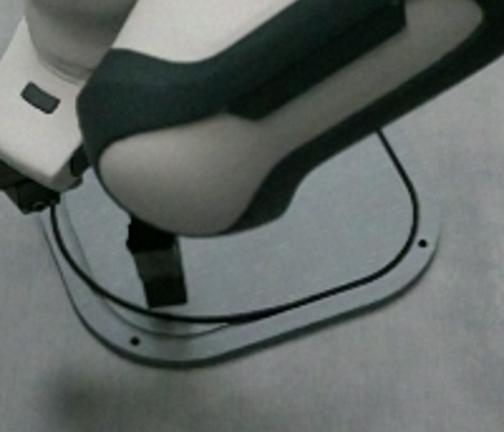

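Emit:
{"op": "move", "data": {
  "target": [
    [0,0,0,0,0,0,-1,0,0,-0.0017,-0.04,-0.021,0,0,0.02,-1,0,0],
    [0,0,0,0,0,0,-1,0,0,-0.0017,-0.04,-0.05,0,0,0.02,-1,0,0],
    [0,0,0,0,0,0,-1,0,0,-0.0217,-0.04,-0.0547,0,0,0.02,-1,0,0],
    [0,0,0,0,0,0,-1,0,0,-0.0217,-0.04,-0.021,0,0,0.02,-1,0,0],
    [0,0,0,0,0,0,-1,0,0,-0.0025,-0.0167,-0.021,0,0,0,-1,0,0],
    [0,0,0,0,0,0,-1,0,0,-0.0025,-0.0167,-0.05,0,0,0,-1,0,0],
    [0,0,0,0,0,0,-1,0,0,-0.0233,-0.0167,-0.0547,0,0,0,-1,0,0],
    [0,0,0,0,0,0,-1,0,0,-0.0233,-0.0167,-0.021,0,0,0,-1,0,0],
    [0,0,0,0,0,0,-1,0,0,-0.0017,0.0067,-0.021,0,0,-0.03,-1,0,0],
    [0,0,0,0,0,0,-1,0,0,-0.0017,0.0067,-0.05,0,0,-0.03,-1,0,0],
    [0,0,0,0,0,0,-1,0,0,-0.0225,0.0067,-0.0547,0,0,-0.03,-1,0,0]
  ],
  "speed": [0.2,0.06,0.04,0.1,0.2,0.06,0.04,0.1,0.2,0.06,0.04],
  "cameras": ["cam_right_wrist"]
}}

Scene clock: 2691.40 s.
left_arm: end_effector_position=(+0.2828, +0.2017, +0.1659) position_measured=232 object_status=3 end_effector_quat_wxyz=(-0.009, +0.995, +0.098, -0.035) | right_arm: end_effector_position=(+0.2239, -0.0214, +0.0454) position_measured=233 object_status=3 end_effector_quat_wxyz=(+0.021, +0.713, +0.701, -0.015)
Joint positions: left_arm=[0.244 -0.992 -0.632 -2.884 -0.542 1.864 -1.715] | right_arm=[1.453 0.086 -0.294 -2.473 -0.009 2.513 -2]
Joint velocities: left_arm=[within noise] | right_arm=[-0.001 0.001 0 0 0 0 0.006]
Joint torques (N m): left_arm=[-0.47 1.31 9.55 20.94 1.12 2.05 0.17] | right_arm=[2.83 -17.97 3.79 15.75 1.35 5.45 -0.08]
External joint torques (N m): left_arm=[-0.43 -0.61 0.64 -0.17 0.26 -0.41 0.17] | right_arm=[2.87 11.35 4.45 -3.7 0.82 2.93 -0.08]
Flange force (N): left_arm=[-4.9 -3.4 -2.5] | right_arm=[18.6 -0.1 37.6]
Hand target: left_arm +0.2811, +0.2030, +0.1653; -0.011, +0.995, +0.094, -0.038 | right_arm +0.2185, -0.0220, +0.0360; +0.023, +0.710, +0.703, -0.016
Off the commanded pose: left_arm 0.002 m, 1 deg | right_arm 0.011 m, 0 deg.
move: off_target (right_arm)
Images, in order (width x height): cam_right_wrist 672x504.

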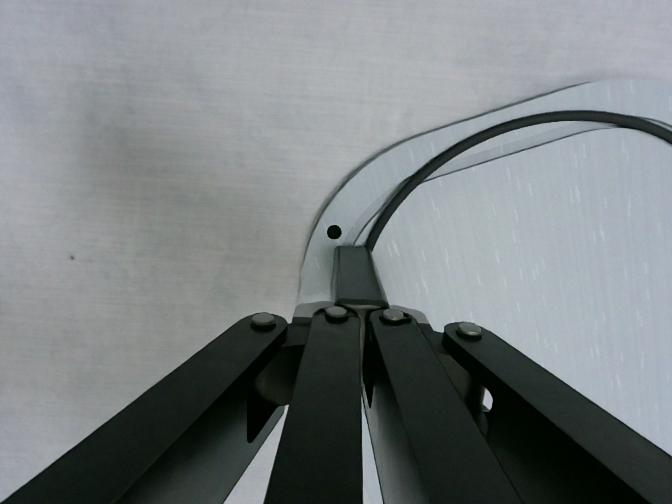

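Emit:
{"op": "move", "data": {
  "target": [
    [0,0,0,0,0,0,-1,0,0,0,0,0.03,0,0,0,-1,0,0],
    [0,0,0,0,0,0,-1,0,0,0.0133,0,0.03,0,0,0,-1,0,0],
    [0,0,0,0,0,0,-1,0,0,0.0133,0,0.003,0,0,0,-1,0,0],
    [0,0,0,0,0,0,-1,0,0,-0.0042,0,0,0,0,0,-1,0,0],
    [0,0,0,0,0,0,-1,0,0,-0.0042,0,0.03,0,0,0,-1,0,0],
    [0,0,0,0,0,0,-1,0,0,0.0225,0.0183,0.03,0,0,-0.1,-1,0,0],
    [0,0,0,0,0,0,-1,0,0,0.0225,0.0183,0.003,0,0,-0.1,-1,0,0],
    [0,0,0,0,0,0,-1,0,0,0.006,0.0317,0,0,0,-0.1,-1,0,0],
    [0,0,0,0,0,0,-1,0,0,0.006,0.0317,0.03,0,0,-0.1,-1,0,0],
    [0,0,0,0,0,0,-1,0,0,0.0308,0.0417,0.03,0,0,-0.17,-1,0,0],
    [0,0,0,0,0,0,-1,0,0,0.0308,0.0417,0.003,0,0,-0.17,-1,0,0],
    [0,0,0,0,0,0,-1,0,0,0.0167,0.0542,0,0,0,-0.17,-1,0,0],
    [0,0,0,0,0,0,-1,0,0,0.0167,0.0542,0.05,0,0,-0.17,-1,0,0]
  ],
  "speed": [0.1,0.2,0.06,0.04,0.1,0.2,0.06,0.04,0.1,0.2,0.06,0.04,0.1],
  "cameras": ["cam_right_wrist"]
}}

Scene clock: 2714.33 s.
left_arm: end_effector_position=(+0.2828, +0.2017, +0.1659) position_measured=232 object_status=3 end_effector_quat_wxyz=(-0.009, +0.995, +0.098, -0.035) | right_arm: end_effector_position=(+0.2288, +0.0113, +0.0657) position_measured=233 object_status=3 end_effector_quat_wxyz=(+0.017, +0.870, +0.491, -0.021)
Joint positions: left_arm=[0.244 -0.992 -0.632 -2.884 -0.542 1.864 -1.715] | right_arm=[1.499 0.13 -0.333 -2.343 0.059 2.41 -1.518]
Joint velocities: left_arm=[within noise] | right_arm=[0 0.001 0.001 0 0 -0.003 0.006]
Joint torques (N m): left_arm=[-0.45 1.28 9.58 20.91 1.13 2.05 0.19] | right_arm=[0.16 -32.86 -0.34 21.58 0.19 2.32 0.19]
External joint torques (N m): left_arm=[-0.44 -0.68 0.7 -0.19 0.27 -0.4 0.2] | right_arm=[0.2 -1.18 0.85 0.81 -0.37 -0.21 0.19]
Flange force (N): left_arm=[-5.2 -3.7 -2.6] | right_arm=[-0.8 -1.3 -3.8]
Hand target: left_arm +0.2811, +0.2030, +0.1653; -0.011, +0.995, +0.094, -0.038 | right_arm +0.2285, +0.0106, +0.0660; +0.018, +0.871, +0.491, -0.022
Off the commanded pose: left_arm 0.002 m, 1 deg | right_arm 0.001 m, 0 deg.
move: done
Images, in order (width x height): cam_right_wrist 672x504.

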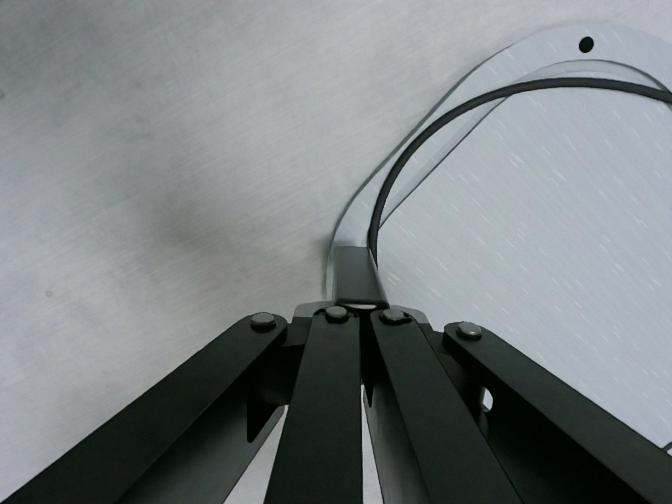

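Emit:
{"op": "move", "data": {
  "target": [
    [0,0,0,0,0,0,-1,0,0,-0.0042,-0.0277,-0.018,0,0,0.06,-1,0,0],
    [0,0,0,0,0,0,-1,0,0,-0.0042,-0.0277,-0.049,0,0,0.06,-1,0,0],
    [0,0,0,0,0,0,-1,0,0,-0.0042,-0.0277,-0.018,0,0,0.06,-1,0,0],
    [0,0,0,0,0,0,-1,0,0,0.01,-0.006,-0.018,0,0,0,-1,0,0],
    [0,0,0,0,0,0,-1,0,0,0.01,-0.006,-0.049,0,0,0,-1,0,0],
    [0,0,0,0,0,0,-1,0,0,0.01,-0.006,-0.018,0,0,0,-1,0,0],
    [0,0,0,0,0,0,-1,0,0,0.0233,0.009,-0.018,0,0,-0.08,-1,0,0],
    [0,0,0,0,0,0,-1,0,0,0.0233,0.009,-0.049,0,0,-0.08,-1,0,0],
    [0,0,0,0,0,0,-1,0,0,0.0233,0.009,-0.018,0,0,-0.08,-1,0,0],
    [0,0,0,0,0,0,-1,0,0,0.0458,0.034,-0.018,0,0,-0.2,-1,0,0],
    [0,0,0,0,0,0,-1,0,0,0.0458,0.034,-0.046,0,0,-0.2,-1,0,0],
    [0,0,0,0,0,0,-1,0,0,0.0458,0.0195,-0.05,0,0,-0.2,-1,0,0],
    [0,0,0,0,0,0,-1,0,0,0.0458,0.0195,0.01,0,0,-0.2,-1,0,0]
  ],
  "speed": [0.2,0.06,0.1,0.2,0.06,0.1,0.2,0.06,0.1,0.2,0.06,0.04,0.1],
  "cameras": ["cam_right_wrist"]
}}

Scene clock: 2737.90 s.
left_arm: end_effector_position=(+0.2828, +0.2017, +0.1659) position_measured=232 object_status=3 end_effector_quat_wxyz=(-0.009, +0.995, +0.098, -0.035) | right_arm: end_effector_position=(+0.2540, +0.0321, +0.0459) position_measured=233 object_status=3 end_effector_quat_wxyz=(+0.003, +0.980, +0.199, -0.024)
Joint positions: left_arm=[0.244 -0.992 -0.632 -2.884 -0.542 1.864 -1.715] | right_arm=[1.558 0.248 -0.432 -2.262 0.214 2.441 -1.044]
Joint velocities: left_arm=[within noise] | right_arm=[-0.002 -0.003 0 -0.001 -0.001 0.002 -0.004]
Joint torques (N m): left_arm=[-0.41 1.29 9.56 20.95 1.15 2.05 0.19] | right_arm=[-2.01 -25.67 -3.37 15.43 0.03 3.38 -0.5]
External joint torques (N m): left_arm=[-0.45 -0.62 0.65 -0.14 0.28 -0.41 0.2] | right_arm=[-1.88 8.29 -0.21 -5.1 -0.47 0.81 -0.5]
Flange force (N): left_arm=[-4.9 -3.4 -2.6] | right_arm=[5.5 1.4 21.3]
Hand target: left_arm +0.2811, +0.2030, +0.1653; -0.011, +0.995, +0.094, -0.038 | right_arm +0.2559, +0.0237, +0.0364; +0.011, +0.980, +0.198, -0.026 (not the last commanded pose)
Off the commanded pose: left_arm 0.002 m, 1 deg | right_arm 0.028 m, 1 deg.
move: off_target (right_arm; path cut at 10 s); path passed 11 of 13 targets
Images, in order (width x height): cam_right_wrist 672x504.

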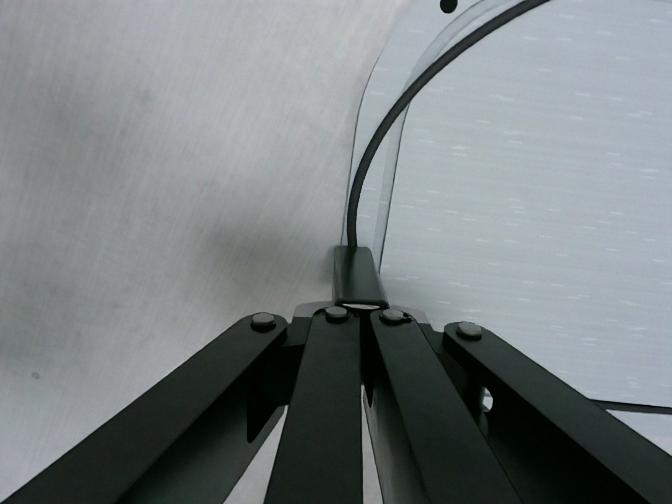

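Emit:
{"op": "move", "data": {
  "target": [
    [0,0,0,0,0,0,-1,0,0,0.0,-0.008,0.003,0,0,0,-1,0,0],
    [0,0,0,0,0,0,-1,0,0,0,-0.0033,-0.002,0,0,0,-1,0,0],
    [0,0,0,0,0,0,-1,0,0,0,-0.0033,0.03,0,0,0,-1,0,0],
    [0,0,0,0,0,0,-1,0,0,0.025,0.022,0.03,0,0,-0.05,-1,0,0],
    [0,0,0,0,0,0,-1,0,0,0.025,0.022,0.006,0,0,-0.05,-1,0,0],
    [0,0,0,0,0,0,-1,0,0,0.024,-0.005,0.003,0,0,-0.05,-1,0,0],
    [0,0,0,0,0,0,-1,0,0,0.024,0.002,-0.001,0,0,-0.05,-1,0,0],
    [0,0,0,0,0,0,-1,0,0,0.024,0.002,0.04,0,0,-0.05,-1,0,0]
  ],
  "speed": [0.03,0.05,0.1,0.2,0.06,0.04,0.05,0.1],
  "cameras": ["cam_right_wrist"]
}}

Scene clock: 2750.90 s.
left_arm: end_effector_position=(+0.2828, +0.2017, +0.1659) position_measured=232 object_status=3 end_effector_quat_wxyz=(-0.009, +0.995, +0.098, -0.035) | right_arm: end_effector_position=(+0.2708, +0.0256, +0.0601) position_measured=233 object_status=3 end_effector_quat_wxyz=(+0.007, +0.992, +0.121, -0.027)
Joint positions: left_arm=[0.244 -0.992 -0.632 -2.884 -0.542 1.864 -1.715] | right_arm=[1.575 0.234 -0.487 -2.24 0.212 2.393 -0.918]
Joint velocities: left_arm=[within noise] | right_arm=[-0.001 -0.001 0 0 -0.001 -0.003 0.006]
Joint torques (N m): left_arm=[-0.45 1.33 9.53 20.91 1.13 2.05 0.2] | right_arm=[0.31 -34.61 -2.91 21.83 0.17 2.11 0.07]
External joint torques (N m): left_arm=[-0.42 -0.58 0.66 -0.17 0.27 -0.4 0.2] | right_arm=[0.39 -1.41 0.42 0.91 -0.35 -0.42 0.07]
Flange force (N): left_arm=[-4.7 -3.4 -2.5] | right_arm=[-1.3 -0.3 -4.7]
Hand target: left_arm +0.2811, +0.2030, +0.1653; -0.011, +0.995, +0.094, -0.038 | right_arm +0.2703, +0.0249, +0.0604; +0.009, +0.992, +0.120, -0.027
Off the commanded pose: left_arm 0.002 m, 1 deg | right_arm 0.001 m, 0 deg.
move: done
Images, in order (width x height): cam_right_wrist 672x504.

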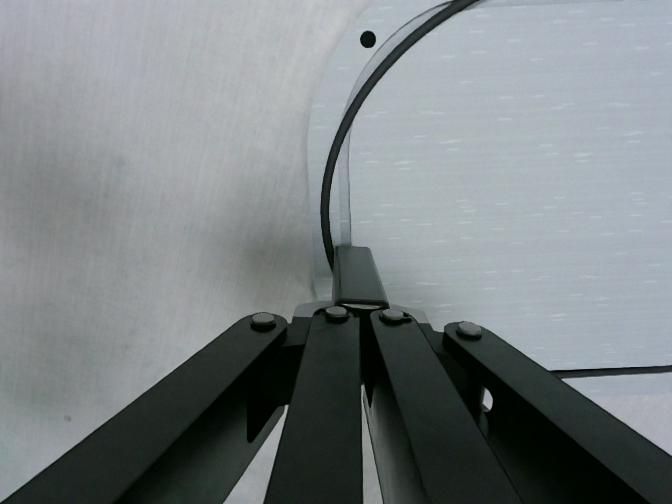

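Emit:
{"op": "move", "data": {
  "target": [
    [0,0,0,0,0,0,-1,0,0,0.0212,0.0235,-0.01,0,0,0,-1,0,0],
    [0,0,0,0,0,0,-1,0,0,0.0212,0.0235,-0.034,0,0,0,-1,0,0],
    [0,0,0,0,0,0,-1,0,0,0.0212,0.002,-0.0395,0,0,0,-1,0,0],
    [0,0,0,0,0,0,-1,0,0,0.0212,0.002,-0.01,0,0,0,-1,0,0],
    [0,0,0,0,0,0,-1,0,0,0.0428,0.0268,-0.01,0,0,0,-1,0,0],
    [0,0,0,0,0,0,-1,0,0,0.0428,0.0268,-0.034,0,0,0,-1,0,0],
    [0,0,0,0,0,0,-1,0,0,0.0428,0.0075,-0.0395,0,0,0,-1,0,0],
    [0,0,0,0,0,0,-1,0,0,0.0428,0.0075,-0.01,0,0,0,-1,0,0],
    [0,0,0,0,0,0,-1,0,0,0.0645,0.0285,-0.01,0,0,0,-1,0,0],
    [0,0,0,0,0,0,-1,0,0,0.0645,0.0285,-0.034,0,0,0,-1,0,0],
    [0,0,0,0,0,0,-1,0,0,0.0645,0.0155,-0.04,0,0,0,-1,0,0],
    [0,0,0,0,0,0,-1,0,0,0.0645,0.0155,0.02,0,0,0,-1,0,0]
  ],
  "speed": [0.2,0.06,0.05,0.1,0.2,0.06,0.05,0.1,0.2,0.06,0.05,0.1],
  "cameras": ["cam_right_wrist"]
}}

Scene clock: 2766.80 s.
left_arm: end_effector_position=(+0.2828, +0.2017, +0.1659) position_measured=232 object_status=3 end_effector_quat_wxyz=(-0.009, +0.995, +0.098, -0.035) | right_arm: end_effector_position=(+0.3095, +0.0352, +0.0725) position_measured=233 object_status=3 end_effector_quat_wxyz=(+0.007, +0.992, +0.121, -0.027)
Joint positions: left_arm=[0.244 -0.992 -0.632 -2.884 -0.542 1.864 -1.715] | right_arm=[1.504 0.286 -0.478 -2.13 0.225 2.327 -0.975]
Joint velocities: left_arm=[within noise] | right_arm=[0.001 0.001 0 0.001 -0.001 -0.004 0.007]
Joint torques (N m): left_arm=[-0.4 1.34 9.58 20.94 1.13 2.04 0.15] | right_arm=[0.3 -36.77 -3.35 22.59 0.22 2.23 0.03]
External joint torques (N m): left_arm=[-0.42 -0.54 0.66 -0.21 0.27 -0.43 0.16] | right_arm=[0.23 -1.1 0.57 0.99 -0.35 -0.29 0.03]
Flange force (N): left_arm=[-4.8 -3.4 -2.5] | right_arm=[-0.1 -1.1 -3.4]
Hand target: left_arm +0.2811, +0.2030, +0.1653; -0.011, +0.995, +0.094, -0.038 | right_arm +0.3090, +0.0342, +0.0724; +0.009, +0.992, +0.120, -0.027
Off the commanded pose: left_arm 0.002 m, 1 deg | right_arm 0.001 m, 0 deg.
move: done
Images, in order (width x height): cam_right_wrist 672x504.

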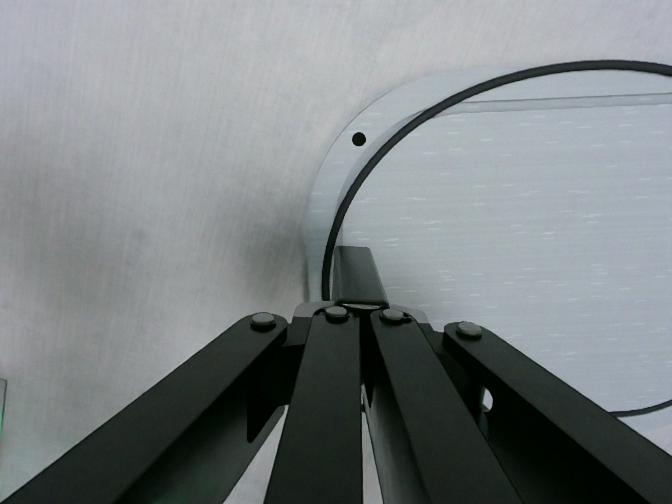

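Emit:
{"op": "move", "data": {
  "target": [
    [0,0,0,0,0,0,-1,0,0,0.005,0.0117,-0.035,0,0,0,-1,0,0],
    [0,0,0,0,0,0,-1,0,0,0.005,0.0117,-0.06,0,0,0,-1,0,0],
    [0,0,0,0,0,0,-1,0,0,0.005,0.0117,-0.035,0,0,0,-1,0,0],
    [0,0,0,0,0,0,-1,0,0,0.03,0.0158,-0.035,0,0,-0.04,-1,0,0],
    [0,0,0,0,0,0,-1,0,0,0.03,0.0158,-0.0605,0,0,-0.04,-1,0,0],
    [0,0,0,0,0,0,-1,0,0,0.03,0.0158,-0.035,0,0,-0.04,-1,0,0],
    [0,0,0,0,0,0,-1,0,0,0.055,0.0133,-0.035,0,0,-0.13,-1,0,0],
    [0,0,0,0,0,0,-1,0,0,0.055,0.0133,-0.061,0,0,-0.13,-1,0,0],
    [0,0,0,0,0,0,-1,0,0,0.055,0.0133,-0.035,0,0,-0.13,-1,0,0],
    [0,0,0,0,0,0,-1,0,0,0.0733,0.0067,-0.035,0,0,-0.22,-1,0,0],
    [0,0,0,0,0,0,-1,0,0,0.0733,0.0067,-0.061,0,0,-0.22,-1,0,0],
    [0,0,0,0,0,0,-1,0,0,0.0733,0.0067,-0.01,0,0,-0.22,-1,0,0]
  ],
  "speed": [0.25,0.07,0.12,0.25,0.07,0.12,0.25,0.07,0.12,0.25,0.07,0.12]
}}

Emit:
{"op": "move", "data": {
  "target": [
    [0,0,0,0,0,0,-1,0,0,0.0167,-0.0075,-0.022,0,0,-0.06,-1,0,0],
    [0,0,0,0,0,0,-1,0,0,0.0167,-0.0075,-0.051,0,0,-0.06,-1,0,0],
    [0,0,0,0,0,0,-1,0,0,0.0167,-0.0075,-0.022,0,0,-0.06,-1,0,0],
    [0,0,0,0,0,0,-1,0,0,0.03,-0.019,-0.022,0,0,-0.1,-1,0,0],
    [0,0,0,0,0,0,-1,0,0,0.03,-0.019,-0.051,0,0,-0.1,-1,0,0],
    [0,0,0,0,0,0,-1,0,0,0.03,-0.019,-0.022,0,0,-0.1,-1,0,0],
    [0,0,0,0,0,0,-1,0,0,0.048,-0.029,-0.022,0,0,-0.15,-1,0,0],
    [0,0,0,0,0,0,-1,0,0,0.048,-0.029,-0.047,0,0,-0.15,-1,0,0],
    [0,0,0,0,0,0,-1,0,0,0.0425,-0.0335,-0.051,0,0,-0.15,-1,0,0],
    [0,0,0,0,0,0,-1,0,0,0.0425,-0.0335,0,0,0,-0.15,-1,0,0]
  ],
  "speed": [0.25,0.07,0.12,0.25,0.07,0.12,0.25,0.07,0.05,0.12],
  "cameras": ["cam_right_wrist","cam_head_right"]
}}

Emit:
{"op": "zoom_image", "data": {
  "camera": "cam_head_right",
  "region": [350, 240, 490, 360]
}}

Scene clock: 2792.37 s.
left_arm: end_effector_position=(+0.2828, +0.2017, +0.1659) position_measured=232 object_status=3 end_effector_quat_wxyz=(-0.009, +0.995, +0.098, -0.035) | right_arm: end_effector_position=(+0.3537, +0.0392, +0.0667) position_measured=233 object_status=3 end_effector_quat_wxyz=(-0.003, +0.975, -0.222, -0.028)
Joint positions: left_arm=[0.244 -0.992 -0.632 -2.884 -0.542 1.864 -1.715] | right_arm=[1.607 0.4 -0.666 -2.049 0.408 2.31 -0.472]
Joint velocities: left_arm=[within noise] | right_arm=[0 -0.001 -0.001 0 0.001 -0.004 0.004]
Joint torques (N m): left_arm=[-0.43 1.27 9.58 20.94 1.14 2.05 0.2] | right_arm=[0.35 -36.86 -6.85 22.32 0.23 2.42 0.02]
External joint torques (N m): left_arm=[-0.47 -0.67 0.67 -0.17 0.27 -0.4 0.21] | right_arm=[0.3 -1.19 0.79 0.95 -0.33 -0.12 0.02]
Flange force (N): left_arm=[-5.2 -3.6 -2.6] | right_arm=[-0.9 -0.6 -2.7]
Hand target: left_arm +0.2811, +0.2030, +0.1653; -0.011, +0.995, +0.094, -0.038 | right_arm +0.3530, +0.0382, +0.0664; -0.001, +0.974, -0.223, -0.028
Off the commanded pose: left_arm 0.002 m, 1 deg | right_arm 0.001 m, 0 deg.
move: done

Scene clock: 2799.27 s.
left_arm: end_effector_position=(+0.2828, +0.2017, +0.1659) position_measured=232 object_status=3 end_effector_quat_wxyz=(-0.009, +0.995, +0.098, -0.035) | right_arm: end_effector_position=(+0.3794, +0.0190, +0.0668) position_measured=233 object_status=3 end_effector_quat_wxyz=(-0.010, +0.896, -0.443, -0.028)
Joint positions: left_arm=[0.244 -0.992 -0.632 -2.884 -0.542 1.864 -1.715] | right_arm=[1.691 0.431 -0.812 -2.073 0.511 2.318 -0.128]
Joint velocities: left_arm=[within noise] | right_arm=[0 0.002 0 0 -0.001 -0.003 0.008]
Joint torques (N m): left_arm=[-0.45 1.27 9.61 20.96 1.14 2.05 0.19] | right_arm=[0.32 -34.15 -9.11 21.81 0.24 2.38 0.07]
External joint torques (N m): left_arm=[-0.42 -0.64 0.72 -0.14 0.27 -0.4 0.2] | right_arm=[0.44 -1.09 0.77 0.83 -0.32 -0.2 0.07]
Flange force (N): left_arm=[-4.9 -3.6 -2.7] | right_arm=[-1.3 0.0 -2.6]
Hand target: left_arm +0.2811, +0.2030, +0.1653; -0.011, +0.995, +0.094, -0.038 | right_arm +0.3785, +0.0181, +0.0664; -0.008, +0.895, -0.444, -0.027
Off the commanded pose: left_arm 0.002 m, 1 deg | right_arm 0.001 m, 0 deg.
move: done
Images, in order (width x height): cam_head_right 672x504, cam_right_wrist 672x504.

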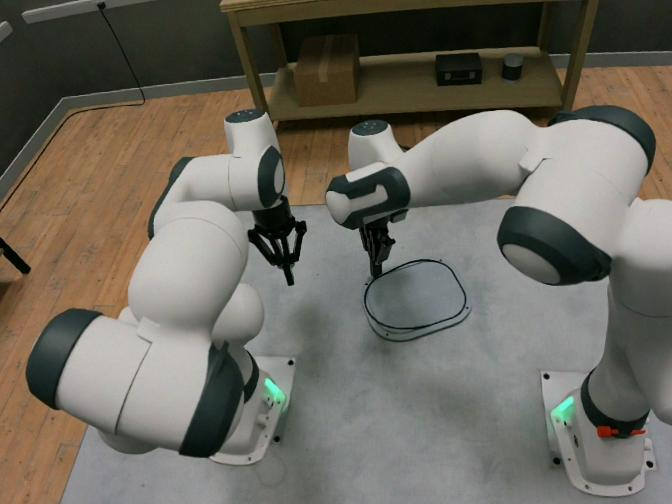

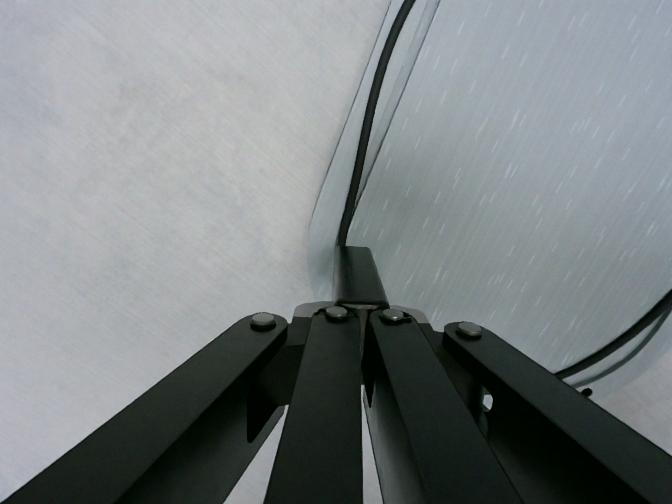

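Scaled by 3.600 from the camera's 672x504 image, which has a finer 960x720 frame.

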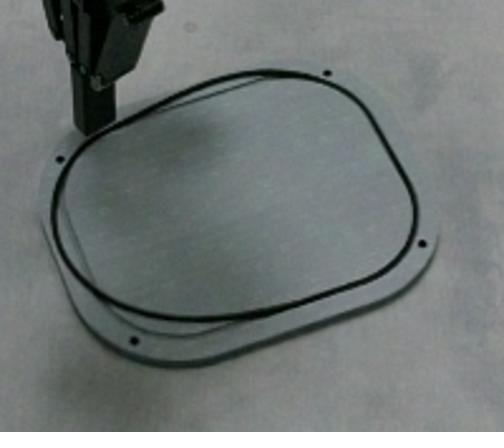

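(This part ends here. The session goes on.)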